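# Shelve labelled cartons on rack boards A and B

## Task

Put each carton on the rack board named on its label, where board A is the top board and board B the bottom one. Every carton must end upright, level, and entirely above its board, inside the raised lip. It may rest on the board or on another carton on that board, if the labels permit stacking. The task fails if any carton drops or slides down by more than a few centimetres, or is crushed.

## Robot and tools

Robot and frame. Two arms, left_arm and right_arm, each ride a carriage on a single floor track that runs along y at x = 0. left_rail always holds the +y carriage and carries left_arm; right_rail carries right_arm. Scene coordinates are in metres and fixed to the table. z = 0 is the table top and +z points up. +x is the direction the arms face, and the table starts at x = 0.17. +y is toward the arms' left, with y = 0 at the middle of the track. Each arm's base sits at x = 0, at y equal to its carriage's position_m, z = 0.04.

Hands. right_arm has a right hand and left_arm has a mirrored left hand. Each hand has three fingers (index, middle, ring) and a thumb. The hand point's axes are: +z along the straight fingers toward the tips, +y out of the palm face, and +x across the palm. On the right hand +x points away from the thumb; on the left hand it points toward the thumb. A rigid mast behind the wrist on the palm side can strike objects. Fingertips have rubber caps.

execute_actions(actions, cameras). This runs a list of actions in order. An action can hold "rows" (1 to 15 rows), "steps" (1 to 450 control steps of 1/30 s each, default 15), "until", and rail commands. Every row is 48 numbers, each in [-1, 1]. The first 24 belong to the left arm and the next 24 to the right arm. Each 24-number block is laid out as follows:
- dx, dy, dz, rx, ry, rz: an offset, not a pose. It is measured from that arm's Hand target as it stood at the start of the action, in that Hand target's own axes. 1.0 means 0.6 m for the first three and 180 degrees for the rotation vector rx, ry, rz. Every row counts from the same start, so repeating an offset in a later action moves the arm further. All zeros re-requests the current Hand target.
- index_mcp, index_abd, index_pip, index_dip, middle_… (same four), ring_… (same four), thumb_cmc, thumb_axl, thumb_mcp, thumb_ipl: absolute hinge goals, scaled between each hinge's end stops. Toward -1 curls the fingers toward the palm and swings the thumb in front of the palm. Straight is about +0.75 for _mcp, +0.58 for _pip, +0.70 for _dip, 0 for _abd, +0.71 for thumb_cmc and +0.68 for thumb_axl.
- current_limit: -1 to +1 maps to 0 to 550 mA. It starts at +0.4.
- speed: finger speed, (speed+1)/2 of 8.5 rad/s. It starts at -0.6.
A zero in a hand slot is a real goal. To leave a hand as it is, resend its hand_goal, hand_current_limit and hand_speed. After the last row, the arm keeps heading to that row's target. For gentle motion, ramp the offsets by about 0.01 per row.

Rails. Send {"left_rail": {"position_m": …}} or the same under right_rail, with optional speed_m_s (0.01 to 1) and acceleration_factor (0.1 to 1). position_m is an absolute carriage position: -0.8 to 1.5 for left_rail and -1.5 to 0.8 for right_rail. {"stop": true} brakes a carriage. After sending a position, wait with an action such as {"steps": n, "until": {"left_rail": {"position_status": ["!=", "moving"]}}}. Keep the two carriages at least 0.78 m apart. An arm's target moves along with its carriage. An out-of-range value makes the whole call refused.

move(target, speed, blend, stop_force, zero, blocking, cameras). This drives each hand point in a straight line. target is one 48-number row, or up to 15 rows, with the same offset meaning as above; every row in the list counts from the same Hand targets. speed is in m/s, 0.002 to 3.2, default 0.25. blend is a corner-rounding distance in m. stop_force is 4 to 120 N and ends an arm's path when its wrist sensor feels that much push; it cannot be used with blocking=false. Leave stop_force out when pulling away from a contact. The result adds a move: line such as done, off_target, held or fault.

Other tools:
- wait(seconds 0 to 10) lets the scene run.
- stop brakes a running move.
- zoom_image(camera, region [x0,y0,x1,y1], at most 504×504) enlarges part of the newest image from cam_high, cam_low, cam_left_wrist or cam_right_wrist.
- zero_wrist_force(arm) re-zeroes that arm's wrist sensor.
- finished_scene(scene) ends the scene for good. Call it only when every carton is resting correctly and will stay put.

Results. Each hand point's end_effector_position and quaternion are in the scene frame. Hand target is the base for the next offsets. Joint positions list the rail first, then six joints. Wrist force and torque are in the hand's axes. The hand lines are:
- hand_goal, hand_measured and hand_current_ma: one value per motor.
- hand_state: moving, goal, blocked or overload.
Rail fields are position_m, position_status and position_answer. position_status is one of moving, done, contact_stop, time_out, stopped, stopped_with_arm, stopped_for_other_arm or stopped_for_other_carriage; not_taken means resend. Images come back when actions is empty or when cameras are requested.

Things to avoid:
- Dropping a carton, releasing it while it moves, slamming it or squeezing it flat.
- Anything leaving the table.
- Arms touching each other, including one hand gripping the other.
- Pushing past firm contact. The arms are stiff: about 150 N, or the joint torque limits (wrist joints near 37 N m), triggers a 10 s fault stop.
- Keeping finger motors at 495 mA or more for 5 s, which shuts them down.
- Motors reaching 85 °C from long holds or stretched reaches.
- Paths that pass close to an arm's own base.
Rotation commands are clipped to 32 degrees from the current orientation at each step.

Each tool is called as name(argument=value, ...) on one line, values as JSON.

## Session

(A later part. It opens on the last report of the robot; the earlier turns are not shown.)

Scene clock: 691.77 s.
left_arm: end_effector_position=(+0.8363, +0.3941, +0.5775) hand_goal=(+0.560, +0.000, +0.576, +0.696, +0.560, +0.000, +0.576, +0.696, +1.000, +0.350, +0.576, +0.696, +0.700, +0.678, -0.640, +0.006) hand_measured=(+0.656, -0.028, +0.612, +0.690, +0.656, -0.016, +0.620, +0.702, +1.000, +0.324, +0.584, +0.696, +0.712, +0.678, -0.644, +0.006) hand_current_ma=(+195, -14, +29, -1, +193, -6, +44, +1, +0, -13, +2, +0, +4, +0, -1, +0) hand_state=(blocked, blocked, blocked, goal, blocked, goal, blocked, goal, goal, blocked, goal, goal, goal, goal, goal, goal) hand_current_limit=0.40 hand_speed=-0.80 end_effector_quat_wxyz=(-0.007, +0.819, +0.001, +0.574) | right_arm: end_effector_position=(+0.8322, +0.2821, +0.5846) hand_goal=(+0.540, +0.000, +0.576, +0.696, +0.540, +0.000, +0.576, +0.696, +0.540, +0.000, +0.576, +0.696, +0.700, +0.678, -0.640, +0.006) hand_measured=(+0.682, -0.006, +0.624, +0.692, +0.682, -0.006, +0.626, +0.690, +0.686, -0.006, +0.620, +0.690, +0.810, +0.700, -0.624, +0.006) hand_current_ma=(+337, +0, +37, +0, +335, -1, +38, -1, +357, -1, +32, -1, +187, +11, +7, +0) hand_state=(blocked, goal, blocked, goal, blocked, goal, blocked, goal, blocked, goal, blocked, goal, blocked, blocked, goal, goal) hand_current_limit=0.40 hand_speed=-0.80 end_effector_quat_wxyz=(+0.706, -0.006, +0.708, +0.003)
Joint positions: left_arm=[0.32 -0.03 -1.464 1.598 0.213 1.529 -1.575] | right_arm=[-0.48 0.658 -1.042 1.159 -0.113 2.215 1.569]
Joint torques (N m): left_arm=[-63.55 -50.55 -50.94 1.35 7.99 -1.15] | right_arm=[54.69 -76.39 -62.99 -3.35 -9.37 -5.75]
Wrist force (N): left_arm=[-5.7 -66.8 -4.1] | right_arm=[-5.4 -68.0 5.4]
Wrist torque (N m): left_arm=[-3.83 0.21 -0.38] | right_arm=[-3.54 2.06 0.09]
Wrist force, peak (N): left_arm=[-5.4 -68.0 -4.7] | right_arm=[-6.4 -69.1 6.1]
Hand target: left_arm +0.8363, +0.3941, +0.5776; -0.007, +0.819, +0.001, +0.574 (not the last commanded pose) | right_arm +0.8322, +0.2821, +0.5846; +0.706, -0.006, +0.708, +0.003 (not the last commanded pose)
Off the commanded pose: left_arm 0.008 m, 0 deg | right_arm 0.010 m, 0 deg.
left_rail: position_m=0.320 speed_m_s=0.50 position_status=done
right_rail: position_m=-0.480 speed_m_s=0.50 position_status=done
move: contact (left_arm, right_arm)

wait(seconds=0.1, cameras=["cam_high","cam_low"])

zoom_image(camera="cam_high", region=[360, 170, 610, 300])

zoom_image(camera="cam_low", region=[330, 110, 470, 215])

Scene clock: 692.40 s.
left_arm: end_effector_position=(+0.8363, +0.3941, +0.5775) hand_goal=(+0.560, +0.000, +0.576, +0.696, +0.560, +0.000, +0.576, +0.696, +1.000, +0.350, +0.576, +0.696, +0.700, +0.678, -0.640, +0.006) hand_measured=(+0.656, -0.028, +0.612, +0.690, +0.656, -0.016, +0.620, +0.702, +1.000, +0.324, +0.584, +0.696, +0.712, +0.678, -0.644, +0.006) hand_current_ma=(+195, -14, +29, -1, +193, -6, +44, +1, +0, -13, +2, +0, +4, +0, -1, +0) hand_state=(blocked, blocked, blocked, goal, blocked, goal, blocked, goal, goal, blocked, goal, goal, goal, goal, goal, goal) hand_current_limit=0.40 hand_speed=-0.80 end_effector_quat_wxyz=(-0.007, +0.819, +0.001, +0.574) | right_arm: end_effector_position=(+0.8322, +0.2821, +0.5846) hand_goal=(+0.540, +0.000, +0.576, +0.696, +0.540, +0.000, +0.576, +0.696, +0.540, +0.000, +0.576, +0.696, +0.700, +0.678, -0.640, +0.006) hand_measured=(+0.682, -0.006, +0.624, +0.692, +0.682, -0.006, +0.626, +0.690, +0.686, -0.006, +0.620, +0.690, +0.810, +0.700, -0.624, +0.006) hand_current_ma=(+337, +0, +37, +0, +335, -1, +38, -1, +357, -1, +32, -1, +187, +11, +7, +0) hand_state=(blocked, goal, blocked, goal, blocked, goal, blocked, goal, blocked, goal, blocked, goal, blocked, blocked, goal, goal) hand_current_limit=0.40 hand_speed=-0.80 end_effector_quat_wxyz=(+0.706, -0.006, +0.708, +0.003)
Joint positions: left_arm=[0.32 -0.03 -1.464 1.598 0.213 1.529 -1.575] | right_arm=[-0.48 0.658 -1.042 1.159 -0.113 2.215 1.569]
Joint torques (N m): left_arm=[-64.1 -54.3 -50.77 1.26 8.1 -1.3] | right_arm=[53.82 -77.68 -63.6 -3.49 -9.28 -5.76]
Wrist force (N): left_arm=[-5.4 -67.1 -4.4] | right_arm=[-5.6 -68.4 5.3]
Wrist torque (N m): left_arm=[-3.85 0.17 -0.35] | right_arm=[-3.58 2.10 0.06]
Wrist force, peak (N): left_arm=[-5.3 -67.3 -4.4] | right_arm=[-5.7 -68.7 5.6]
Hand target: left_arm +0.8363, +0.3941, +0.5776; -0.007, +0.819, +0.001, +0.574 (not the last commanded pose) | right_arm +0.8322, +0.2821, +0.5846; +0.706, -0.006, +0.708, +0.003 (not the last commanded pose)
Off the commanded pose: left_arm 0.008 m, 0 deg | right_arm 0.010 m, 0 deg.
left_rail: position_m=0.320 speed_m_s=0.50 position_status=done
right_rail: position_m=-0.480 speed_m_s=0.50 position_status=done
wait: 0.10 s; at rest from the start
Images, in order (width x height): cam_high 672x504, cam_low 672x504.

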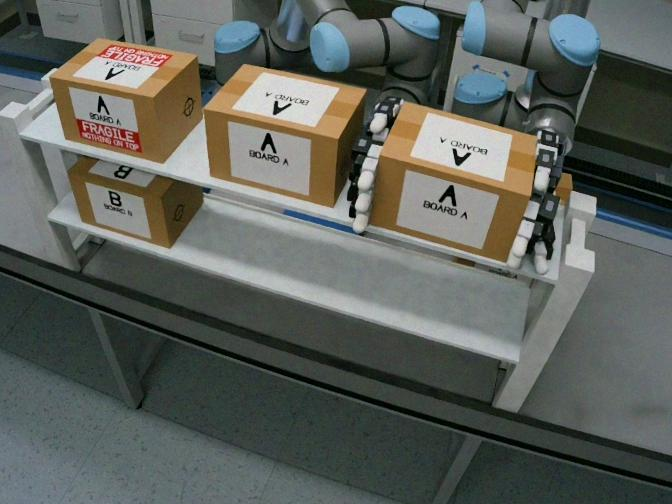

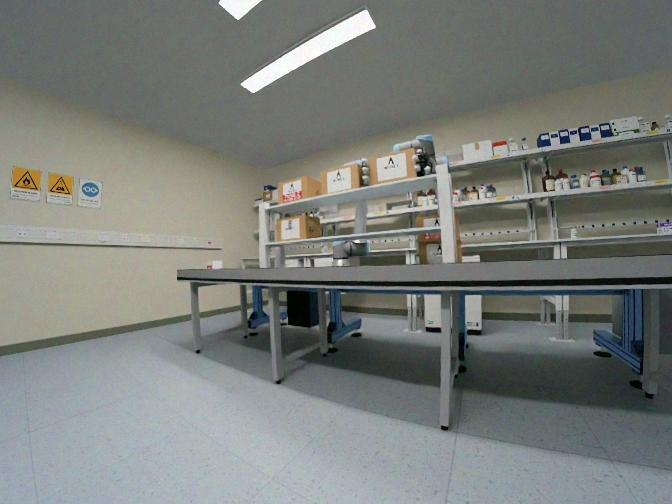

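Scaled by 2.016 from the camera's 672x504 image, which has a finer 960x720 frame.

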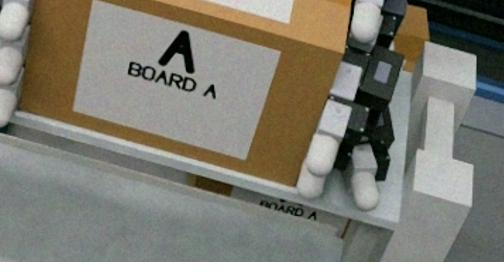

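Scaled by 3.600 from the camera's 672x504 image, which has a finer 960x720 frame.

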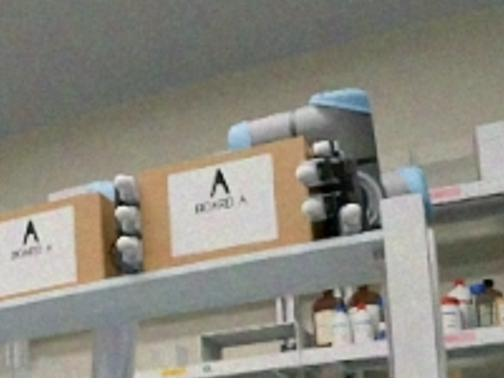

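zoom_image(camera="cam_high", region=[440, 215, 560, 295])

zoom_image(camera="cam_high", region=[350, 180, 470, 260])

Scaled by 4.200 from the camera's 672x504 image, which has a finer 960x720 frame.

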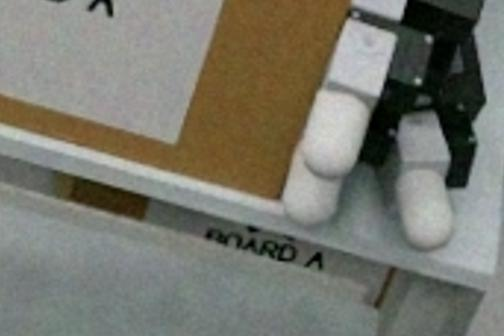

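Scaled by 4.200 from the camera's 672x504 image, which has a finer 960x720 frame.

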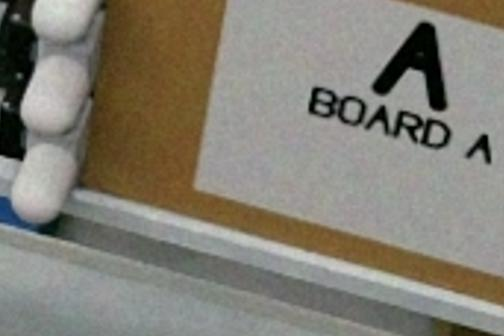

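zoom_image(camera="cam_high", region=[430, 220, 490, 270])

zoom_image(camera="cam_high", region=[365, 200, 425, 250])

zoom_image(camera="cam_high", region=[270, 170, 350, 240])

Scaled by 8.400 from the camera's 672x504 image, which has a finer 960x720 frame.

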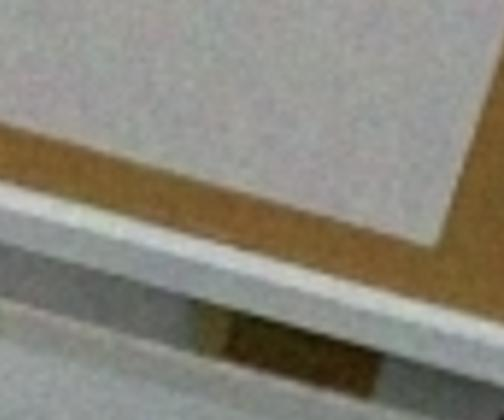

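Scaled by 8.400 from the camera's 672x504 image, which has a finer 960x720 frame.

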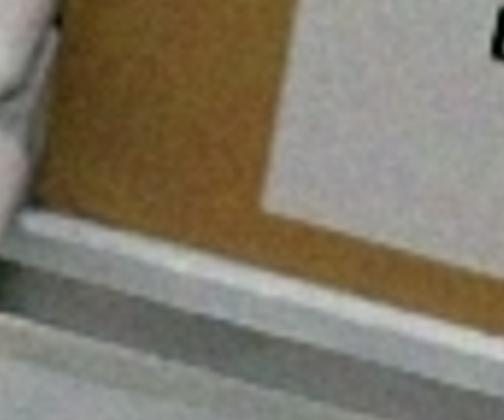

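Scaled by 6.300 from the camera's 672x504 image, which has a finer 960x720 frame.

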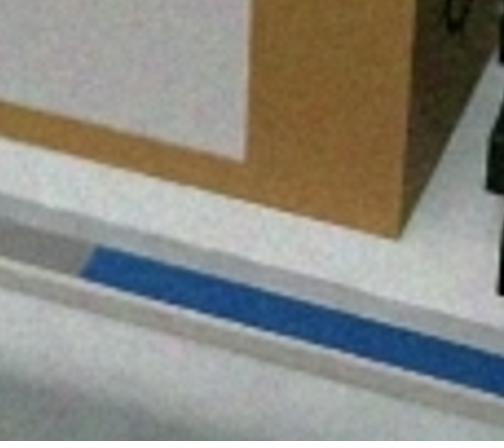

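move(target=[[0.0094,-0.0001,-0.00342,0,0,0,0.56,0,0.576,0.696,0.56,0,0.576,0.696,1.0,0.35,0.576,0.696,0.70,0.678,-0.64,0.005,0.4,-0.8,-0.01,-0.00004,0,0,0,0,0.54,0,0.576,0.696,0.54,0,0.576,0.696,0.54,0,0.576,0.696,0.70,0.678,-0.64,0.005,0.4,-0.8],[0.00428,-0.00025,-0.01752,0,0,0,0.56,0,0.576,0.696,0.56,0,0.576,0.696,1.0,0.35,0.576,0.696,0.70,0.678,-0.64,0.005,0.4,-0.8,-0.00996,0.00015,-0.01499,0,0,0,0.54,0,0.576,0.696,0.54,0,0.576,0.696,0.54,0,0.576,0.696,0.70,0.678,-0.64,0.005,0.4,-0.8]], speed=0.015)

move(target=[-0.0188,0.0002,0.00683,0,0,0,0.56,0,0.576,0.696,0.56,0,0.576,0.696,1.0,0.35,0.576,0.696,0.70,0.678,-0.64,0.005,0.4,-0.8,0.02,0.0001,0.00005,0,0,0,0.54,0,0.576,0.696,0.54,0,0.576,0.696,0.54,0,0.576,0.696,0.70,0.678,-0.64,0.005,0.4,-0.8], speed=0.006, stop_force=9, cameras=["cam_high"])

zoom_image(camera="cam_high", region=[430, 220, 490, 270])

Scene clock: 697.20 s.
left_arm: end_effector_position=(+0.8273, +0.3941, +0.5835) hand_goal=(+0.560, +0.000, +0.576, +0.696, +0.560, +0.000, +0.576, +0.696, +1.000, +0.350, +0.576, +0.696, +0.700, +0.678, -0.640, +0.006) hand_measured=(+0.656, -0.028, +0.612, +0.690, +0.656, -0.016, +0.620, +0.702, +1.000, +0.324, +0.584, +0.696, +0.712, +0.678, -0.644, +0.006) hand_current_ma=(+195, -14, +29, -1, +193, -6, +44, +1, +0, -13, +2, +0, +4, +0, -1, +0) hand_state=(blocked, blocked, blocked, goal, blocked, goal, blocked, goal, goal, blocked, goal, goal, goal, goal, goal, goal) hand_current_limit=0.40 hand_speed=-0.80 end_effector_quat_wxyz=(-0.007, +0.819, +0.001, +0.574) | right_arm: end_effector_position=(+0.8233, +0.2820, +0.5906) hand_goal=(+0.540, +0.000, +0.576, +0.696, +0.540, +0.000, +0.576, +0.696, +0.540, +0.000, +0.576, +0.696, +0.700, +0.678, -0.640, +0.006) hand_measured=(+0.682, -0.006, +0.624, +0.692, +0.682, -0.006, +0.626, +0.690, +0.686, -0.006, +0.620, +0.690, +0.810, +0.700, -0.624, +0.006) hand_current_ma=(+337, +0, +37, +0, +335, -1, +38, -1, +357, -1, +32, -1, +187, +11, +7, +0) hand_state=(blocked, goal, blocked, goal, blocked, goal, blocked, goal, blocked, goal, blocked, goal, blocked, blocked, goal, goal) hand_current_limit=0.40 hand_speed=-0.80 end_effector_quat_wxyz=(+0.706, -0.006, +0.708, +0.003)
Joint positions: left_arm=[0.32 -0.031 -1.48 1.605 0.222 1.529 -1.575] | right_arm=[-0.48 0.664 -1.054 1.167 -0.108 2.222 1.569]
Joint torques (N m): left_arm=[-68.98 -58.49 -37.85 -6.66 6.49 -1.49] | right_arm=[60.94 -95.49 -48.24 -10.64 -7.33 2.43]
Wrist force (N): left_arm=[-7.9 -62.1 -1.7] | right_arm=[3.7 -64.3 9.6]
Wrist torque (N m): left_arm=[-3.51 0.42 -0.55] | right_arm=[-3.35 0.19 -0.13]
Wrist force, peak (N): left_arm=[-5.4 -67.3 -3.8] | right_arm=[-5.6 -68.8 5.4]
Hand target: left_arm +0.8272, +0.3941, +0.5835; -0.007, +0.819, +0.001, +0.574 | right_arm +0.8232, +0.2820, +0.5906; +0.706, -0.006, +0.708, +0.003
Off the commanded pose: left_arm 0.000 m, 0 deg | right_arm 0.000 m, 0 deg.
left_rail: position_m=0.320 speed_m_s=0.50 position_status=done
right_rail: position_m=-0.480 speed_m_s=0.50 position_status=done
move: done

Scene clock: 699.53 s.
left_arm: end_effector_position=(+0.8273, +0.3941, +0.5768) hand_goal=(+0.560, +0.000, +0.576, +0.696, +0.560, +0.000, +0.576, +0.696, +1.000, +0.350, +0.576, +0.696, +0.700, +0.678, -0.640, +0.006) hand_measured=(+0.656, -0.026, +0.612, +0.690, +0.656, -0.016, +0.620, +0.702, +1.000, +0.324, +0.584, +0.696, +0.712, +0.678, -0.644, +0.006) hand_current_ma=(+195, -14, +29, -1, +193, -5, +44, +1, +0, -12, +2, +0, +4, +0, -1, +0) hand_state=(blocked, blocked, blocked, goal, blocked, goal, blocked, goal, goal, blocked, goal, goal, goal, goal, goal, goal) hand_current_limit=0.40 hand_speed=-0.80 end_effector_quat_wxyz=(-0.007, +0.818, +0.001, +0.574) | right_arm: end_effector_position=(+0.8232, +0.2821, +0.5842) hand_goal=(+0.540, +0.000, +0.576, +0.696, +0.540, +0.000, +0.576, +0.696, +0.540, +0.000, +0.576, +0.696, +0.700, +0.678, -0.640, +0.006) hand_measured=(+0.682, -0.006, +0.624, +0.692, +0.682, -0.006, +0.626, +0.690, +0.686, -0.006, +0.620, +0.690, +0.810, +0.700, -0.624, +0.006) hand_current_ma=(+335, +0, +37, +0, +335, -1, +38, -1, +357, -1, +32, -1, +187, +11, +7, +0) hand_state=(blocked, goal, blocked, goal, blocked, goal, blocked, goal, blocked, goal, blocked, goal, blocked, blocked, goal, goal) hand_current_limit=0.40 hand_speed=-0.80 end_effector_quat_wxyz=(+0.706, -0.006, +0.708, +0.003)
Joint positions: left_arm=[0.32 -0.031 -1.479 1.616 0.21 1.529 -1.575] | right_arm=[-0.48 0.664 -1.053 1.176 -0.119 2.222 1.569]
Joint torques (N m): left_arm=[-63.97 -43.35 -48.1 2.05 7.56 -1.18] | right_arm=[60.41 -79.69 -64.13 -3 -10.23 -2.29]
Wrist force (N): left_arm=[-0.9 -66.5 -5.9] | right_arm=[-3.3 -67.0 8.3]
Wrist torque (N m): left_arm=[-3.70 -0.07 -0.17] | right_arm=[-3.35 1.09 0.00]
Wrist force, peak (N): left_arm=[2.7 -68.8 -8.5] | right_arm=[-8.8 -71.3 5.1]
Hand target: left_arm +0.8273, +0.3941, +0.5768; -0.007, +0.818, +0.001, +0.574 (not the last commanded pose) | right_arm +0.8232, +0.2821, +0.5842; +0.706, -0.006, +0.708, +0.003 (not the last commanded pose)
Off the commanded pose: left_arm 0.005 m, 0 deg | right_arm 0.006 m, 0 deg.
left_rail: position_m=0.320 speed_m_s=0.50 position_status=done
right_rail: position_m=-0.480 speed_m_s=0.50 position_status=done
move: contact (left_arm, right_arm)
Images, in order (width x height): cam_high 672x504.

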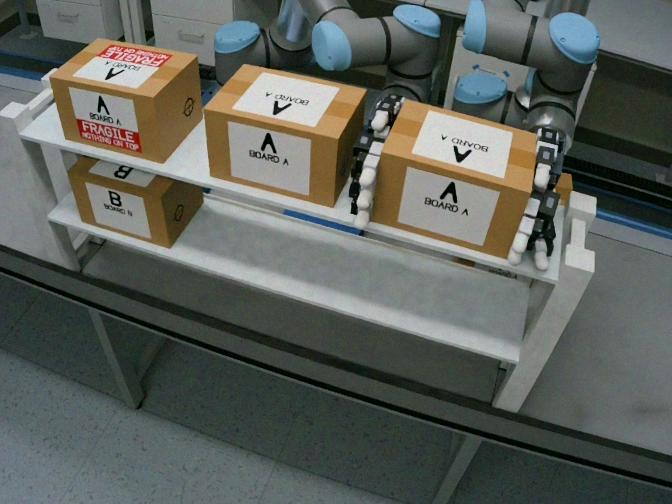

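Scaled by 8.400 from the camera's 672x504 image, which has a finer 960x720 frame.

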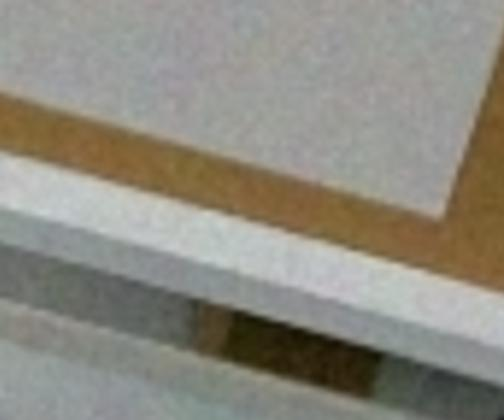

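move(target=[0,-0.02,0,0,0,0,0.68,0,0.576,0.696,0.68,0,0.576,0.696,1.0,0.35,0.576,0.696,0.85,0.678,-0.5,0.005,0.4,-0.8,0,-0.02,0,0,0,0,0.68,0,0.576,0.696,0.68,0,0.576,0.696,0.68,0,0.576,0.696,0.85,0.678,-0.5,0.005,0.4,-0.8], speed=0.01)

Scene clock: 701.60 s.
left_arm: end_effector_position=(+0.8271, +0.4061, +0.5769) hand_goal=(+0.680, +0.000, +0.576, +0.696, +0.680, +0.000, +0.576, +0.696, +1.000, +0.350, +0.576, +0.696, +0.850, +0.678, -0.500, +0.006) hand_measured=(+0.680, -0.014, +0.580, +0.694, +0.678, -0.002, +0.578, +0.698, +1.000, +0.326, +0.582, +0.696, +0.848, +0.678, -0.512, +0.006) hand_current_ma=(+0, -4, +0, +0, +0, +0, +0, +0, +0, -11, +1, +0, +0, +0, -6, +0) hand_state=(goal, goal, goal, goal, goal, goal, goal, goal, goal, blocked, goal, goal, goal, goal, goal, goal) hand_current_limit=0.40 hand_speed=-0.80 end_effector_quat_wxyz=(-0.007, +0.818, +0.001, +0.574) | right_arm: end_effector_position=(+0.8234, +0.2701, +0.5843) hand_goal=(+0.680, +0.000, +0.576, +0.696, +0.680, +0.000, +0.576, +0.696, +0.680, +0.000, +0.576, +0.696, +0.850, +0.678, -0.500, +0.006) hand_measured=(+0.682, -0.008, +0.580, +0.692, +0.682, -0.010, +0.578, +0.694, +0.682, -0.008, +0.578, +0.694, +0.856, +0.682, -0.510, +0.006) hand_current_ma=(+0, -1, +0, +0, +0, -1, +0, +0, +0, -1, +0, +0, +1, +0, -2, +0) hand_state=(goal, goal, goal, goal, goal, goal, goal, goal, goal, goal, goal, goal, goal, goal, goal, goal) hand_current_limit=0.40 hand_speed=-0.80 end_effector_quat_wxyz=(+0.706, -0.006, +0.708, +0.003)
Joint positions: left_arm=[0.32 -0.01 -1.474 1.61 0.211 1.548 -1.568] | right_arm=[-0.48 0.653 -1.068 1.2 -0.127 2.211 1.569]
Joint torques (N m): left_arm=[12.17 -33.39 -48.53 2.84 0.96 2.6] | right_arm=[-14.5 -95.69 -32.99 -4.02 -3.03 -2.34]
Wrist force (N): left_arm=[-2.3 6.2 -0.7] | right_arm=[-8.7 0.9 4.2]
Wrist torque (N m): left_arm=[1.01 0.19 -0.64] | right_arm=[-0.36 0.86 -0.85]
Wrist force, peak (N): left_arm=[-1.0 -66.9 -5.9] | right_arm=[-3.6 -67.6 8.5]
Hand target: left_arm +0.8271, +0.4061, +0.5769; -0.007, +0.818, +0.001, +0.574 | right_arm +0.8234, +0.2701, +0.5843; +0.706, -0.006, +0.708, +0.003
Off the commanded pose: left_arm 0.000 m, 0 deg | right_arm 0.000 m, 0 deg.
left_rail: position_m=0.320 speed_m_s=0.50 position_status=done
right_rail: position_m=-0.480 speed_m_s=0.50 position_status=done
move: done

move(target=[[0,-0.004,0,0,0,0,0.68,0,0.576,0.696,0.68,0,0.576,0.696,1.0,0.35,0.576,0.696,0.85,0.678,-0.5,0.005,0.4,-0.8,0,-0.001,0,0,0,0,0.68,0,0.576,0.696,0.68,0,0.576,0.696,0.68,0,0.576,0.696,0.85,0.678,-0.5,0.005,0.4,-0.8],[0.04701,-0.00452,-0.01708,0,0,0,0.68,0,0.576,0.696,0.68,0,0.576,0.696,1.0,0.35,0.576,0.696,0.85,0.678,-0.5,0.005,0.4,-0.8,-0.04999,-0.00121,-0.00013,0,0,0,0.68,0,0.576,0.696,0.68,0,0.576,0.696,0.68,0,0.576,0.696,0.85,0.678,-0.5,0.005,0.4,-0.8],[-0.14057,-0.00984,-0.53419,0,0,0,0.68,0,0.576,0.696,0.68,0,0.576,0.696,1.0,0.35,0.576,0.696,0.85,0.678,-0.5,0.005,0.4,-0.8,-0.04859,0.00579,-0.54994,0,0,0,0.68,0,0.576,0.696,0.68,0,0.576,0.696,0.68,0,0.576,0.696,0.85,0.678,-0.5,0.005,0.4,-0.8]], speed=[0.03,0.06,0.15], cameras=["cam_high"])

zoom_image(camera="cam_high", region=[330, 90, 600, 310])

Scene clock: 707.27 s.
left_arm: end_effector_position=(+0.4971, +0.4085, +0.6066) hand_goal=(+0.680, +0.000, +0.576, +0.696, +0.680, +0.000, +0.576, +0.696, +1.000, +0.350, +0.576, +0.696, +0.850, +0.678, -0.500, +0.006) hand_measured=(+0.680, -0.014, +0.580, +0.694, +0.678, -0.002, +0.578, +0.698, +1.000, +0.326, +0.582, +0.696, +0.848, +0.678, -0.512, +0.006) hand_current_ma=(+0, -4, +0, +0, +0, +0, +0, +0, +0, -11, +1, +0, +0, +0, -6, +0) hand_state=(goal, goal, goal, goal, goal, goal, goal, goal, goal, blocked, goal, goal, goal, goal, goal, goal) hand_current_limit=0.40 hand_speed=-0.80 end_effector_quat_wxyz=(-0.007, +0.818, +0.001, +0.574) | right_arm: end_effector_position=(+0.4936, +0.2692, +0.6145) hand_goal=(+0.680, +0.000, +0.576, +0.696, +0.680, +0.000, +0.576, +0.696, +0.680, +0.000, +0.576, +0.696, +0.850, +0.678, -0.500, +0.006) hand_measured=(+0.682, -0.008, +0.578, +0.694, +0.682, -0.010, +0.578, +0.696, +0.682, -0.008, +0.578, +0.696, +0.854, +0.682, -0.508, +0.006) hand_current_ma=(+0, -1, +0, +0, +0, -1, +0, +0, +0, -1, +0, +0, +0, +0, -2, +0) hand_state=(goal, goal, goal, goal, goal, goal, goal, goal, goal, goal, goal, goal, goal, goal, goal, goal) hand_current_limit=0.40 hand_speed=-0.80 end_effector_quat_wxyz=(+0.706, -0.006, +0.708, +0.003)
Joint positions: left_arm=[0.32 -0.014 -2.039 2.012 0.373 1.544 -1.569] | right_arm=[-0.48 0.962 -1.368 1.558 -0.184 2.52 1.572]
Joint torques (N m): left_arm=[-18.75 -16.57 -33.31 2.76 -1.5 -1.97] | right_arm=[11.13 -69.37 -32.75 -3.3 3.17 -0.48]
Wrist force (N): left_arm=[-2.5 6.5 -0.3] | right_arm=[-9.1 0.9 3.9]
Wrist torque (N m): left_arm=[1.02 0.22 -0.64] | right_arm=[-0.35 0.90 -0.88]
Wrist force, peak (N): left_arm=[-2.9 6.7 -1.5] | right_arm=[-8.8 -0.2 5.4]
Hand target: left_arm +0.4970, +0.4085, +0.6066; -0.007, +0.818, +0.001, +0.574 | right_arm +0.4935, +0.2692, +0.6145; +0.706, -0.006, +0.708, +0.003
Off the commanded pose: left_arm 0.000 m, 0 deg | right_arm 0.000 m, 0 deg.
left_rail: position_m=0.320 speed_m_s=0.50 position_status=done
right_rail: position_m=-0.480 speed_m_s=0.50 position_status=done
move: done
Images, in order (width x height): cam_high 672x504.

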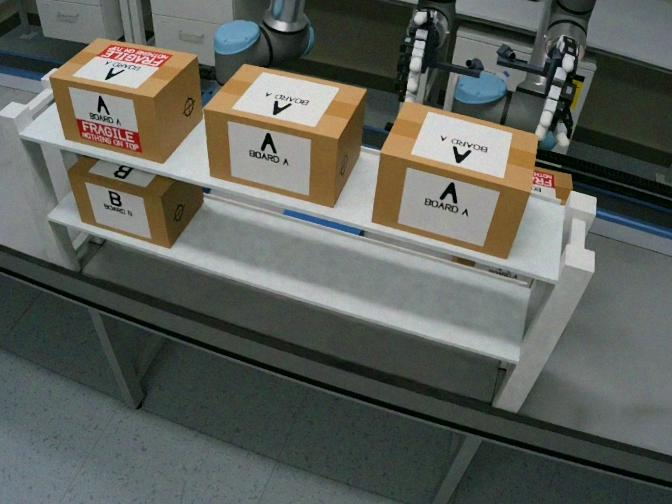

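Scaled by 1.867 from the camera's 672x504 image, which has a finer 960x720 frame.

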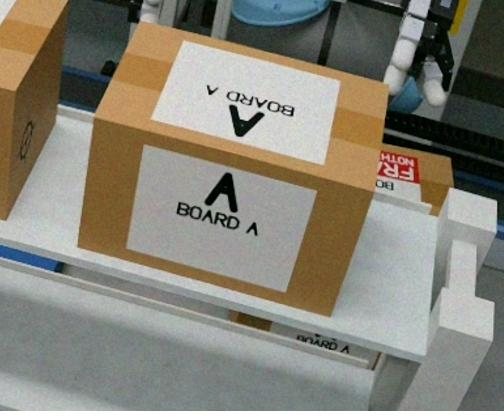

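zoom_image(camera="cam_high", region=[520, 150, 600, 220])

Scaled by 6.300 from the camera's 672x504 image, which has a finer 960x720 frame.

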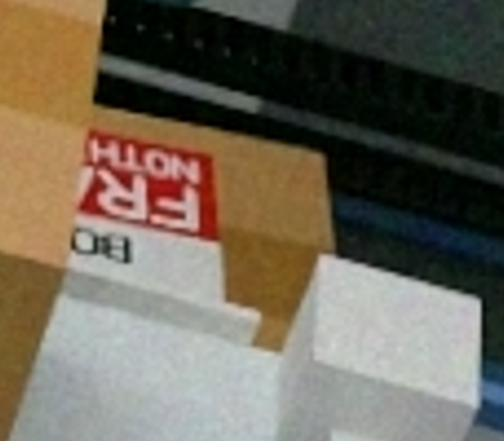

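move(target=[[-0.01817,-0.34429,-0.0397,0.03395,-0.00037,-0.01233,0.68,0,0.576,0.696,0.68,0,0.576,0.696,1.0,0.35,0.576,0.696,0.85,0.678,-0.5,0.005,0.4,-0.8,-0.00076,0.17207,0.00952,-0.0361,-0.00015,-0.00009,0.68,0,0.576,0.696,0.68,0,0.576,0.696,0.68,0,0.576,0.696,0.85,0.678,-0.5,0.005,0.4,-0.8],[-0.2714,-0.34152,0.05228,0.03395,-0.00037,-0.01233,0.68,0,0.576,0.696,0.68,0,0.576,0.696,1.0,0.35,0.576,0.696,0.85,0.678,-0.5,0.005,0.4,-0.8,0.27332,0.17322,0.01023,-0.0361,-0.00015,-0.00009,0.68,0,0.576,0.696,0.68,0,0.576,0.696,0.68,0,0.576,0.696,0.85,0.678,-0.5,0.005,0.4,-0.8]], speed=[0.15,0.12], blend=[0.02,0], cameras=["cam_high","cam_left_wrist","cam_right_wrist"])

Scene clock: 716.33 s.
left_arm: end_effector_position=(+0.4691, +0.6148, +0.4449) hand_goal=(+0.680, +0.000, +0.576, +0.696, +0.680, +0.000, +0.576, +0.696, +1.000, +0.350, +0.576, +0.696, +0.850, +0.678, -0.500, +0.006) hand_measured=(+0.680, -0.014, +0.578, +0.694, +0.678, -0.002, +0.578, +0.698, +1.000, +0.328, +0.582, +0.696, +0.850, +0.678, -0.512, +0.006) hand_current_ma=(+0, -4, +0, +0, +0, +0, +0, +0, +0, -10, +1, +0, +0, +0, -6, +0) hand_state=(goal, goal, goal, goal, goal, goal, goal, goal, goal, blocked, goal, goal, goal, goal, goal, goal) hand_current_limit=0.40 hand_speed=-0.80 end_effector_quat_wxyz=(-0.040, +0.817, +0.048, +0.573) | right_arm: end_effector_position=(+0.4976, +0.3725, +0.4502) hand_goal=(+0.680, +0.000, +0.576, +0.696, +0.680, +0.000, +0.576, +0.696, +0.680, +0.000, +0.576, +0.696, +0.850, +0.678, -0.500, +0.006) hand_measured=(+0.682, -0.008, +0.578, +0.694, +0.682, -0.010, +0.578, +0.696, +0.682, -0.008, +0.578, +0.696, +0.854, +0.682, -0.508, +0.006) hand_current_ma=(+0, -1, +0, +0, +0, -1, +0, +0, +0, -1, +0, +0, +0, +0, -2, +0) hand_state=(goal, goal, goal, goal, goal, goal, goal, goal, goal, goal, goal, goal, goal, goal, goal, goal) hand_current_limit=0.40 hand_speed=-0.80 end_effector_quat_wxyz=(+0.705, -0.046, +0.707, +0.043)
Joint positions: left_arm=[0.32 0.571 -1.76 2.123 0.018 1.987 -1.4] | right_arm=[-0.48 1.003 -1.164 1.587 -0.418 2.447 1.571]
Joint torques (N m): left_arm=[-18.89 -9.23 -30.54 -4.1 -1.37 -2.07] | right_arm=[4.94 -61.35 -29.55 -3.7 -2.46 -2.89]
Wrist force (N): left_arm=[-1.9 6.3 -0.5] | right_arm=[-8.5 0.6 4.2]
Wrist torque (N m): left_arm=[1.00 0.16 -0.60] | right_arm=[-0.42 0.81 -0.83]
Wrist force, peak (N): left_arm=[-2.3 8.1 -0.4] | right_arm=[-9.7 1.0 4.3]
Hand target: left_arm +0.4691, +0.6148, +0.4449; -0.040, +0.817, +0.048, +0.573 | right_arm +0.4977, +0.3725, +0.4501; +0.705, -0.046, +0.707, +0.043
Off the commanded pose: left_arm 0.000 m, 0 deg | right_arm 0.000 m, 0 deg.
left_rail: position_m=0.320 speed_m_s=0.50 position_status=done
right_rail: position_m=-0.480 speed_m_s=0.50 position_status=done
move: done
Images, in order (width x height): cam_high 672x504, cam_left_wrist 672x504, cam_right_wrist 672x504.

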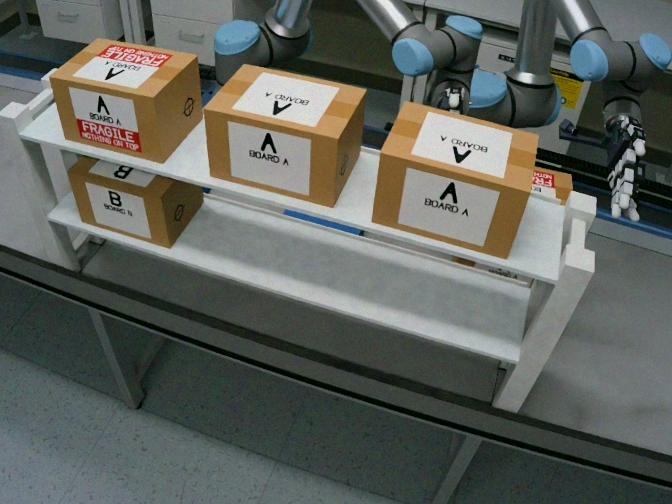

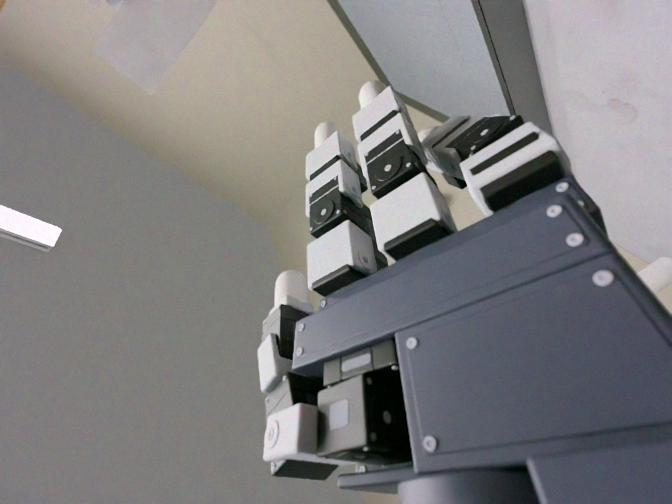

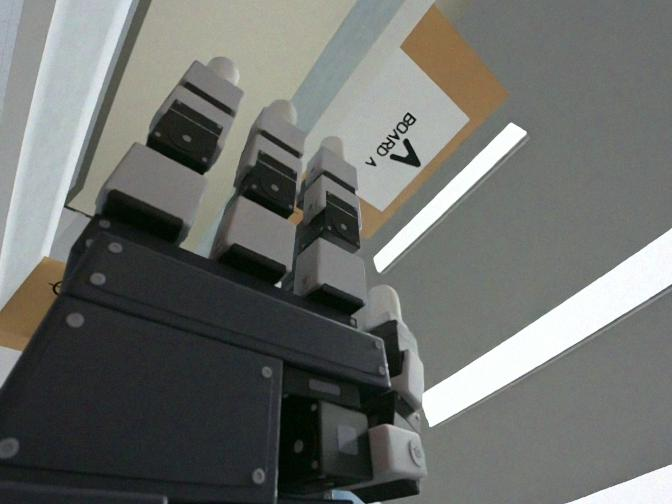

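move(target=[-0.14102,0.00155,0.05094,0,0,0,0.68,0,0.576,0.696,0.68,0,0.576,0.696,1.0,0.35,0.576,0.696,0.85,0.678,-0.5,0.005,0.4,-0.8,0.15012,0.00061,0.00059,0,0,0,0.68,0,0.576,0.696,0.68,0,0.576,0.696,0.68,0,0.576,0.696,0.85,0.678,-0.5,0.005,0.4,-0.8], speed=0.06, stop_force=12, cameras=["cam_high","cam_right_wrist"])

Scene clock: 720.87 s.
left_arm: end_effector_position=(+0.4691, +0.6148, +0.3549) hand_goal=(+0.680, +0.000, +0.576, +0.696, +0.680, +0.000, +0.576, +0.696, +1.000, +0.350, +0.576, +0.696, +0.850, +0.678, -0.500, +0.006) hand_measured=(+0.680, -0.014, +0.578, +0.694, +0.678, -0.002, +0.578, +0.698, +1.000, +0.328, +0.582, +0.696, +0.850, +0.678, -0.512, +0.006) hand_current_ma=(+0, -4, +0, +0, +0, +0, +0, +0, +0, -10, +1, +0, +0, +0, -6, +0) hand_state=(goal, goal, goal, goal, goal, goal, goal, goal, goal, blocked, goal, goal, goal, goal, goal, goal) hand_current_limit=0.40 hand_speed=-0.80 end_effector_quat_wxyz=(-0.040, +0.817, +0.048, +0.573) | right_arm: end_effector_position=(+0.4977, +0.3725, +0.3600) hand_goal=(+0.680, +0.000, +0.576, +0.696, +0.680, +0.000, +0.576, +0.696, +0.680, +0.000, +0.576, +0.696, +0.850, +0.678, -0.500, +0.006) hand_measured=(+0.682, -0.008, +0.578, +0.694, +0.682, -0.010, +0.578, +0.696, +0.682, -0.008, +0.578, +0.696, +0.854, +0.682, -0.508, +0.006) hand_current_ma=(+0, -1, +0, +0, +0, -1, +0, +0, +0, -1, +0, +0, +0, +0, -2, +0) hand_state=(goal, goal, goal, goal, goal, goal, goal, goal, goal, goal, goal, goal, goal, goal, goal, goal) hand_current_limit=0.40 hand_speed=-0.80 end_effector_quat_wxyz=(+0.705, -0.046, +0.707, +0.043)
Joint positions: left_arm=[0.32 0.571 -1.681 2.234 -0.172 1.987 -1.4] | right_arm=[-0.48 1.003 -1.094 1.66 -0.561 2.446 1.571]
Joint torques (N m): left_arm=[-17.78 -12.09 -27.83 -3.89 0.92 -1.96] | right_arm=[-11.04 -62.28 -26.39 -3.68 -2.94 -2.96]
Wrist force (N): left_arm=[-1.8 6.8 -0.4] | right_arm=[-8.9 0.7 4.7]
Wrist torque (N m): left_arm=[1.05 0.15 -0.61] | right_arm=[-0.44 0.87 -0.87]
Wrist force, peak (N): left_arm=[-2.2 7.2 -0.3] | right_arm=[-9.1 0.6 4.3]
Hand target: left_arm +0.4691, +0.6148, +0.3549; -0.040, +0.817, +0.048, +0.573 | right_arm +0.4977, +0.3725, +0.3600; +0.705, -0.046, +0.707, +0.043
Off the commanded pose: left_arm 0.000 m, 0 deg | right_arm 0.000 m, 0 deg.
left_rail: position_m=0.320 speed_m_s=0.50 position_status=done
right_rail: position_m=-0.480 speed_m_s=0.50 position_status=done
move: done
Images, in order (width x height): cam_high 672x504, cam_right_wrist 672x504.

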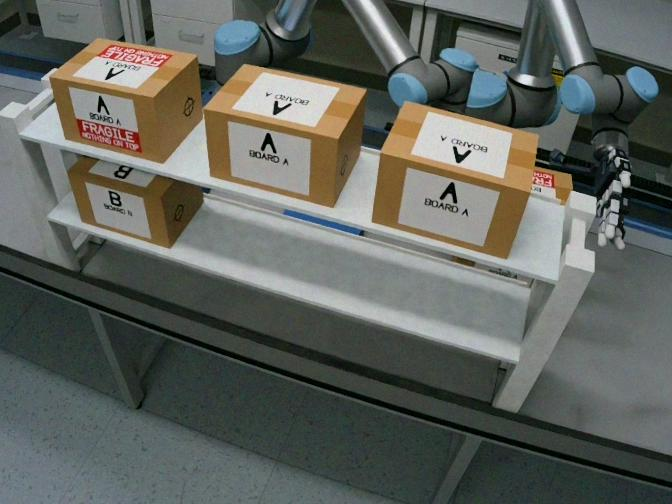

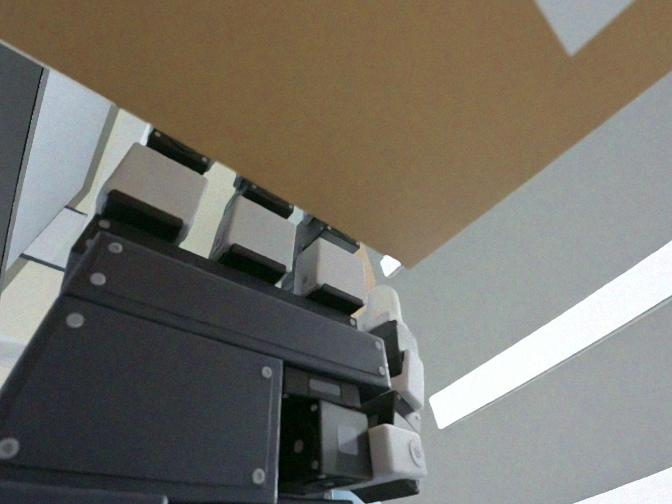

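move(target=[-0.10655,0.00117,0.03849,0,0,0,0.68,0,0.576,0.696,0.68,0,0.576,0.696,1.0,0.35,0.576,0.696,0.85,0.678,-0.5,0.005,0.4,-0.8,0.11343,0.00046,0.00045,0,0,0,0.68,0,0.576,0.696,0.68,0,0.576,0.696,0.68,0,0.576,0.696,0.85,0.678,-0.5,0.005,0.4,-0.8], speed=0.06, stop_force=12, cameras=["cam_left_wrist","cam_right_wrist"])

Scene clock: 723.47 s.
left_arm: end_effector_position=(+0.4691, +0.6148, +0.2869) hand_goal=(+0.680, +0.000, +0.576, +0.696, +0.680, +0.000, +0.576, +0.696, +1.000, +0.350, +0.576, +0.696, +0.850, +0.678, -0.500, +0.006) hand_measured=(+0.680, -0.014, +0.578, +0.694, +0.678, -0.002, +0.578, +0.698, +1.000, +0.328, +0.582, +0.696, +0.850, +0.678, -0.512, +0.006) hand_current_ma=(+0, -4, +0, +0, +0, +0, +0, +0, +0, -10, +1, +0, +0, +0, -6, +0) hand_state=(goal, goal, goal, goal, goal, goal, goal, goal, goal, blocked, goal, goal, goal, goal, goal, goal) hand_current_limit=0.40 hand_speed=-0.80 end_effector_quat_wxyz=(-0.040, +0.817, +0.048, +0.573) | right_arm: end_effector_position=(+0.4977, +0.3725, +0.2920) hand_goal=(+0.680, +0.000, +0.576, +0.696, +0.680, +0.000, +0.576, +0.696, +0.680, +0.000, +0.576, +0.696, +0.850, +0.678, -0.500, +0.006) hand_measured=(+0.682, -0.008, +0.578, +0.694, +0.682, -0.010, +0.578, +0.696, +0.682, -0.008, +0.578, +0.696, +0.854, +0.682, -0.508, +0.006) hand_current_ma=(+0, -1, +0, +0, +0, -1, +0, +0, +0, -1, +0, +0, +0, +0, -2, +0) hand_state=(goal, goal, goal, goal, goal, goal, goal, goal, goal, goal, goal, goal, goal, goal, goal, goal) hand_current_limit=0.40 hand_speed=-0.80 end_effector_quat_wxyz=(+0.705, -0.046, +0.707, +0.043)
Joint positions: left_arm=[0.32 0.571 -1.595 2.303 -0.327 1.987 -1.4] | right_arm=[-0.48 1.003 -1.029 1.7 -0.665 2.446 1.571]
Joint torques (N m): left_arm=[-17.14 -15.44 -24.48 -4.05 1.47 -1.9] | right_arm=[-14.01 -65.42 -23.99 -3.72 -2.97 -3.33]
Wrist force (N): left_arm=[-2.1 6.7 -0.3] | right_arm=[-9.1 0.4 4.4]
Wrist torque (N m): left_arm=[1.01 0.17 -0.62] | right_arm=[-0.47 0.90 -0.87]
Wrist force, peak (N): left_arm=[-2.2 7.1 -0.5] | right_arm=[-9.5 0.8 4.5]
Hand target: left_arm +0.4691, +0.6148, +0.2869; -0.040, +0.817, +0.048, +0.573 | right_arm +0.4977, +0.3725, +0.2920; +0.705, -0.046, +0.707, +0.043
Off the commanded pose: left_arm 0.000 m, 0 deg | right_arm 0.000 m, 0 deg.
left_rail: position_m=0.320 speed_m_s=0.50 position_status=done
right_rail: position_m=-0.480 speed_m_s=0.50 position_status=done
move: done
Images, in order (width x height): cam_left_wrist 672x504, cam_right_wrist 672x504.

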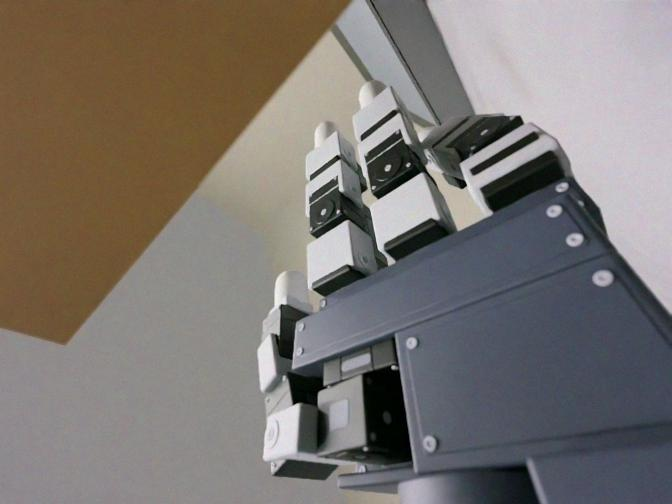

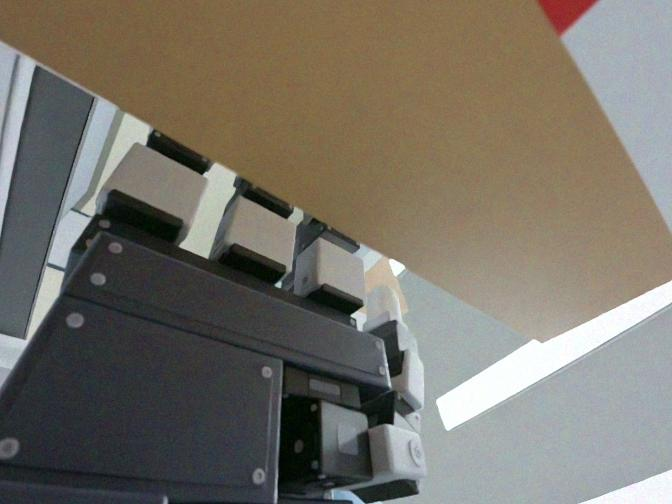

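move(target=[0,0.06,0,0,0,0,0.56,0,0.576,0.696,0.56,0,0.576,0.696,1.0,0.35,0.576,0.696,0.70,0.678,-0.64,0.005,0.4,-0.8,0,0.06,0,0,0,0,0.54,0,0.576,0.696,0.54,0,0.576,0.696,0.54,0,0.576,0.696,0.70,0.678,-0.64,0.005,0.4,-0.8], speed=0.04, stop_force=6)

move(target=[0,0.05,0,0,0,0,0.56,0,0.576,0.696,0.56,0,0.576,0.696,1.0,0.35,0.576,0.696,0.70,0.678,-0.64,0.005,0.4,-0.8,0,0.05,0,0,0,0,0.54,0,0.576,0.696,0.54,0,0.576,0.696,0.54,0,0.576,0.696,0.70,0.678,-0.64,0.005,0.4,-0.8], speed=0.008, stop_force=5, cameras=["cam_left_wrist","cam_right_wrist"])

Scene clock: 726.13 s.
left_arm: end_effector_position=(+0.4736, +0.5791, +0.2866) hand_goal=(+0.560, +0.000, +0.576, +0.696, +0.560, +0.000, +0.576, +0.696, +1.000, +0.350, +0.576, +0.696, +0.700, +0.678, -0.640, +0.006) hand_measured=(+0.562, -0.014, +0.578, +0.694, +0.562, -0.002, +0.578, +0.698, +1.000, +0.338, +0.578, +0.696, +0.702, +0.678, -0.642, +0.006) hand_current_ma=(+0, -4, +0, +0, +0, +0, +0, +0, +0, -3, +0, +0, +0, +0, +0, +0) hand_state=(goal, goal, goal, goal, goal, goal, goal, goal, goal, goal, goal, goal, goal, goal, goal, goal) hand_current_limit=0.40 hand_speed=-0.80 end_effector_quat_wxyz=(-0.040, +0.817, +0.048, +0.573) | right_arm: end_effector_position=(+0.4932, +0.4082, +0.2918) hand_goal=(+0.540, +0.000, +0.576, +0.696, +0.540, +0.000, +0.576, +0.696, +0.540, +0.000, +0.576, +0.696, +0.700, +0.678, -0.640, +0.006) hand_measured=(+0.574, -0.008, +0.594, +0.702, +0.572, -0.010, +0.594, +0.702, +0.572, -0.008, +0.592, +0.700, +0.702, +0.680, -0.642, +0.006) hand_current_ma=(+20, -1, +5, +1, +18, -1, +5, +1, +19, -1, +4, +0, +0, +0, +0, +0) hand_state=(blocked, goal, goal, goal, blocked, goal, goal, goal, blocked, goal, goal, goal, goal, goal, goal, goal) hand_current_limit=0.40 hand_speed=-0.80 end_effector_quat_wxyz=(+0.705, -0.046, +0.707, +0.043)
Joint positions: left_arm=[0.32 0.479 -1.65 2.353 -0.336 1.901 -1.436] | right_arm=[-0.48 1.032 -0.986 1.626 -0.634 2.475 1.571]
Joint torques (N m): left_arm=[-19.28 -36.03 -24.93 -4.2 -2.05 -3.03] | right_arm=[15.85 -69.44 -46.94 0.73 1.62 3.44]
Wrist force (N): left_arm=[-2.1 6.8 -0.6] | right_arm=[-9.1 -4.2 5.2]
Wrist torque (N m): left_arm=[1.06 0.18 -0.32] | right_arm=[0.00 0.81 -1.00]
Wrist force, peak (N): left_arm=[-1.9 7.3 -0.3] | right_arm=[-9.3 -4.1 6.0]
Hand target: left_arm +0.4736, +0.5791, +0.2866; -0.040, +0.817, +0.048, +0.573 | right_arm +0.4932, +0.4082, +0.2918; +0.705, -0.046, +0.707, +0.043
Off the commanded pose: left_arm 0.000 m, 0 deg | right_arm 0.000 m, 0 deg.
left_rail: position_m=0.320 speed_m_s=0.50 position_status=done
right_rail: position_m=-0.480 speed_m_s=0.50 position_status=done
move: done

Scene clock: 729.27 s.
left_arm: end_effector_position=(+0.4755, +0.5637, +0.2864) hand_goal=(+0.560, +0.000, +0.576, +0.696, +0.560, +0.000, +0.576, +0.696, +1.000, +0.350, +0.576, +0.696, +0.700, +0.678, -0.640, +0.006) hand_measured=(+0.594, -0.012, +0.594, +0.698, +0.606, -0.002, +0.602, +0.702, +1.000, +0.338, +0.578, +0.696, +0.702, +0.678, -0.642, +0.006) hand_current_ma=(+29, -3, +9, +0, +51, +0, +16, +1, +0, -3, +0, +0, +0, +0, +0, +0) hand_state=(blocked, goal, goal, goal, blocked, goal, blocked, goal, goal, goal, goal, goal, goal, goal, goal, goal) hand_current_limit=0.40 hand_speed=-0.80 end_effector_quat_wxyz=(-0.040, +0.817, +0.048, +0.573) | right_arm: end_effector_position=(+0.4912, +0.4238, +0.2918) hand_goal=(+0.540, +0.000, +0.576, +0.696, +0.540, +0.000, +0.576, +0.696, +0.540, +0.000, +0.576, +0.696, +0.700, +0.678, -0.640, +0.006) hand_measured=(+0.606, -0.006, +0.612, +0.708, +0.604, -0.008, +0.612, +0.710, +0.606, -0.006, +0.608, +0.706, +0.702, +0.680, -0.642, +0.006) hand_current_ma=(+77, -1, +20, +3, +70, -1, +20, +3, +76, -1, +16, +2, +0, +0, +0, +0) hand_state=(blocked, goal, blocked, goal, blocked, goal, blocked, goal, blocked, goal, blocked, goal, goal, goal, goal, goal) hand_current_limit=0.40 hand_speed=-0.80 end_effector_quat_wxyz=(+0.705, -0.046, +0.707, +0.043)
Joint positions: left_arm=[0.32 0.436 -1.673 2.374 -0.338 1.861 -1.452] | right_arm=[-0.48 1.044 -0.967 1.592 -0.62 2.487 1.571]
Joint torques (N m): left_arm=[11.61 -7.17 -39.05 -1.68 3.58 2.17] | right_arm=[-7.48 -92.59 -26.77 -3.93 -5.58 3.17]
Wrist force (N): left_arm=[-2.3 3.2 -2.1] | right_arm=[-8.2 -6.6 6.9]
Wrist torque (N m): left_arm=[1.41 0.13 -0.30] | right_arm=[0.09 0.67 -0.96]
Wrist force, peak (N): left_arm=[-2.2 6.9 -0.6] | right_arm=[-9.1 -7.3 8.0]
Hand target: left_arm +0.4755, +0.5637, +0.2864; -0.040, +0.817, +0.048, +0.573 (not the last commanded pose) | right_arm +0.4912, +0.4238, +0.2918; +0.705, -0.046, +0.707, +0.043 (not the last commanded pose)
Off the commanded pose: left_arm 0.014 m, 0 deg | right_arm 0.014 m, 0 deg.
left_rail: position_m=0.320 speed_m_s=0.50 position_status=done
right_rail: position_m=-0.480 speed_m_s=0.50 position_status=done
move: contact (left_arm, right_arm)
Images, in order (width x height): cam_left_wrist 672x504, cam_right_wrist 672x504.

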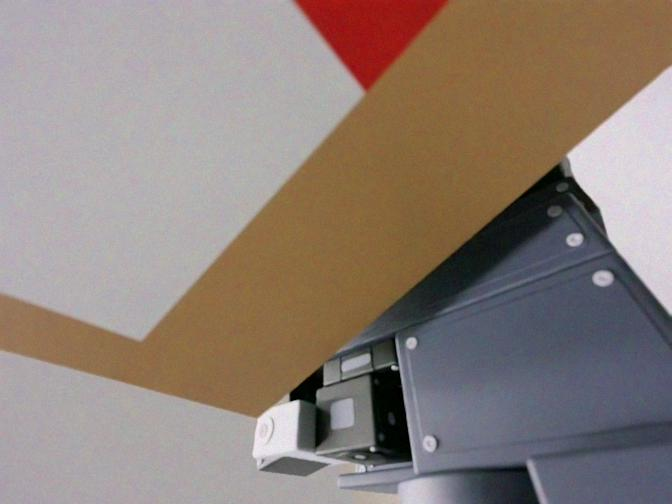

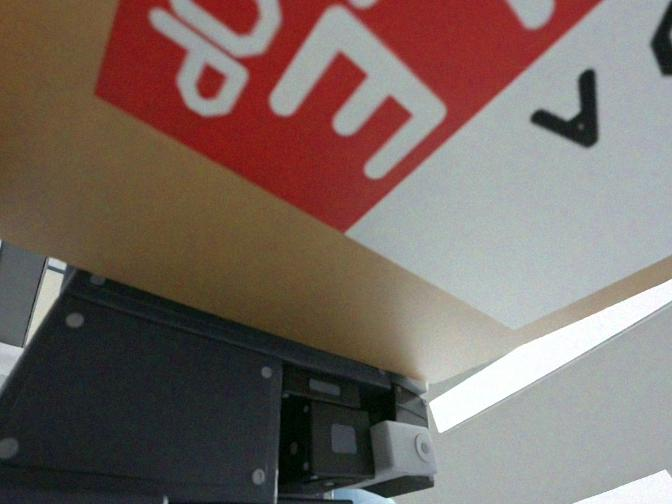

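move(target=[0,0.035,0,0,0,0,0.56,0,0.576,0.696,0.56,0,0.576,0.696,1.0,0.35,0.576,0.696,0.70,0.678,-0.64,0.005,0.4,-0.8,0,0.035,0,0,0,0,0.54,0,0.576,0.696,0.54,0,0.576,0.696,0.54,0,0.576,0.696,0.70,0.678,-0.64,0.005,0.4,-0.8], speed=0.006, stop_force=22)

Scene clock: 733.50 s.
left_arm: end_effector_position=(+0.4768, +0.5524, +0.2863) hand_goal=(+0.560, +0.000, +0.576, +0.696, +0.560, +0.000, +0.576, +0.696, +1.000, +0.350, +0.576, +0.696, +0.700, +0.678, -0.640, +0.006) hand_measured=(+0.672, -0.004, +0.640, +0.708, +0.670, +0.004, +0.646, +0.724, +1.000, +0.322, +0.602, +0.696, +0.722, +0.690, -0.642, +0.006) hand_current_ma=(+255, +0, +81, +5, +244, +0, +97, +19, +0, -15, +16, +0, +13, +7, +0, +0) hand_state=(blocked, goal, blocked, goal, blocked, goal, blocked, blocked, goal, blocked, blocked, goal, blocked, goal, goal, goal) hand_current_limit=0.40 hand_speed=-0.80 end_effector_quat_wxyz=(-0.040, +0.817, +0.048, +0.573) | right_arm: end_effector_position=(+0.4896, +0.4368, +0.2917) hand_goal=(+0.540, +0.000, +0.576, +0.696, +0.540, +0.000, +0.576, +0.696, +0.540, +0.000, +0.576, +0.696, +0.700, +0.678, -0.640, +0.006) hand_measured=(+0.646, -0.006, +0.632, +0.718, +0.642, -0.006, +0.632, +0.718, +0.648, -0.006, +0.626, +0.712, +0.744, +0.720, -0.648, +0.006) hand_current_ma=(+189, +0, +50, +8, +179, -1, +50, +8, +197, +0, +41, +4, +32, +42, -2, +0) hand_state=(blocked, goal, blocked, blocked, blocked, goal, blocked, blocked, blocked, goal, blocked, goal, blocked, blocked, goal, goal) hand_current_limit=0.40 hand_speed=-0.80 end_effector_quat_wxyz=(+0.705, -0.046, +0.707, +0.043)
Joint positions: left_arm=[0.32 0.403 -1.69 2.388 -0.339 1.83 -1.464] | right_arm=[-0.48 1.053 -0.95 1.564 -0.608 2.497 1.571]
Joint torques (N m): left_arm=[0.28 -9.25 -38.79 -2.34 9.56 3.25] | right_arm=[2.23 -96.38 -33.86 -5.62 -10.44 2.47]
Wrist force (N): left_arm=[-6.8 -20.3 -0.7] | right_arm=[-5.8 -22.2 7.2]
Wrist torque (N m): left_arm=[1.19 0.32 -0.99] | right_arm=[0.26 0.76 -0.78]
Wrist force, peak (N): left_arm=[-7.0 -23.3 1.4] | right_arm=[-6.2 -29.6 4.6]
Hand target: left_arm +0.4768, +0.5524, +0.2863; -0.040, +0.817, +0.048, +0.573 (not the last commanded pose) | right_arm +0.4896, +0.4368, +0.2917; +0.705, -0.046, +0.707, +0.043 (not the last commanded pose)
Off the commanded pose: left_arm 0.010 m, 0 deg | right_arm 0.008 m, 0 deg.
left_rail: position_m=0.320 speed_m_s=0.50 position_status=done
right_rail: position_m=-0.480 speed_m_s=0.50 position_status=done
move: contact (left_arm, right_arm)


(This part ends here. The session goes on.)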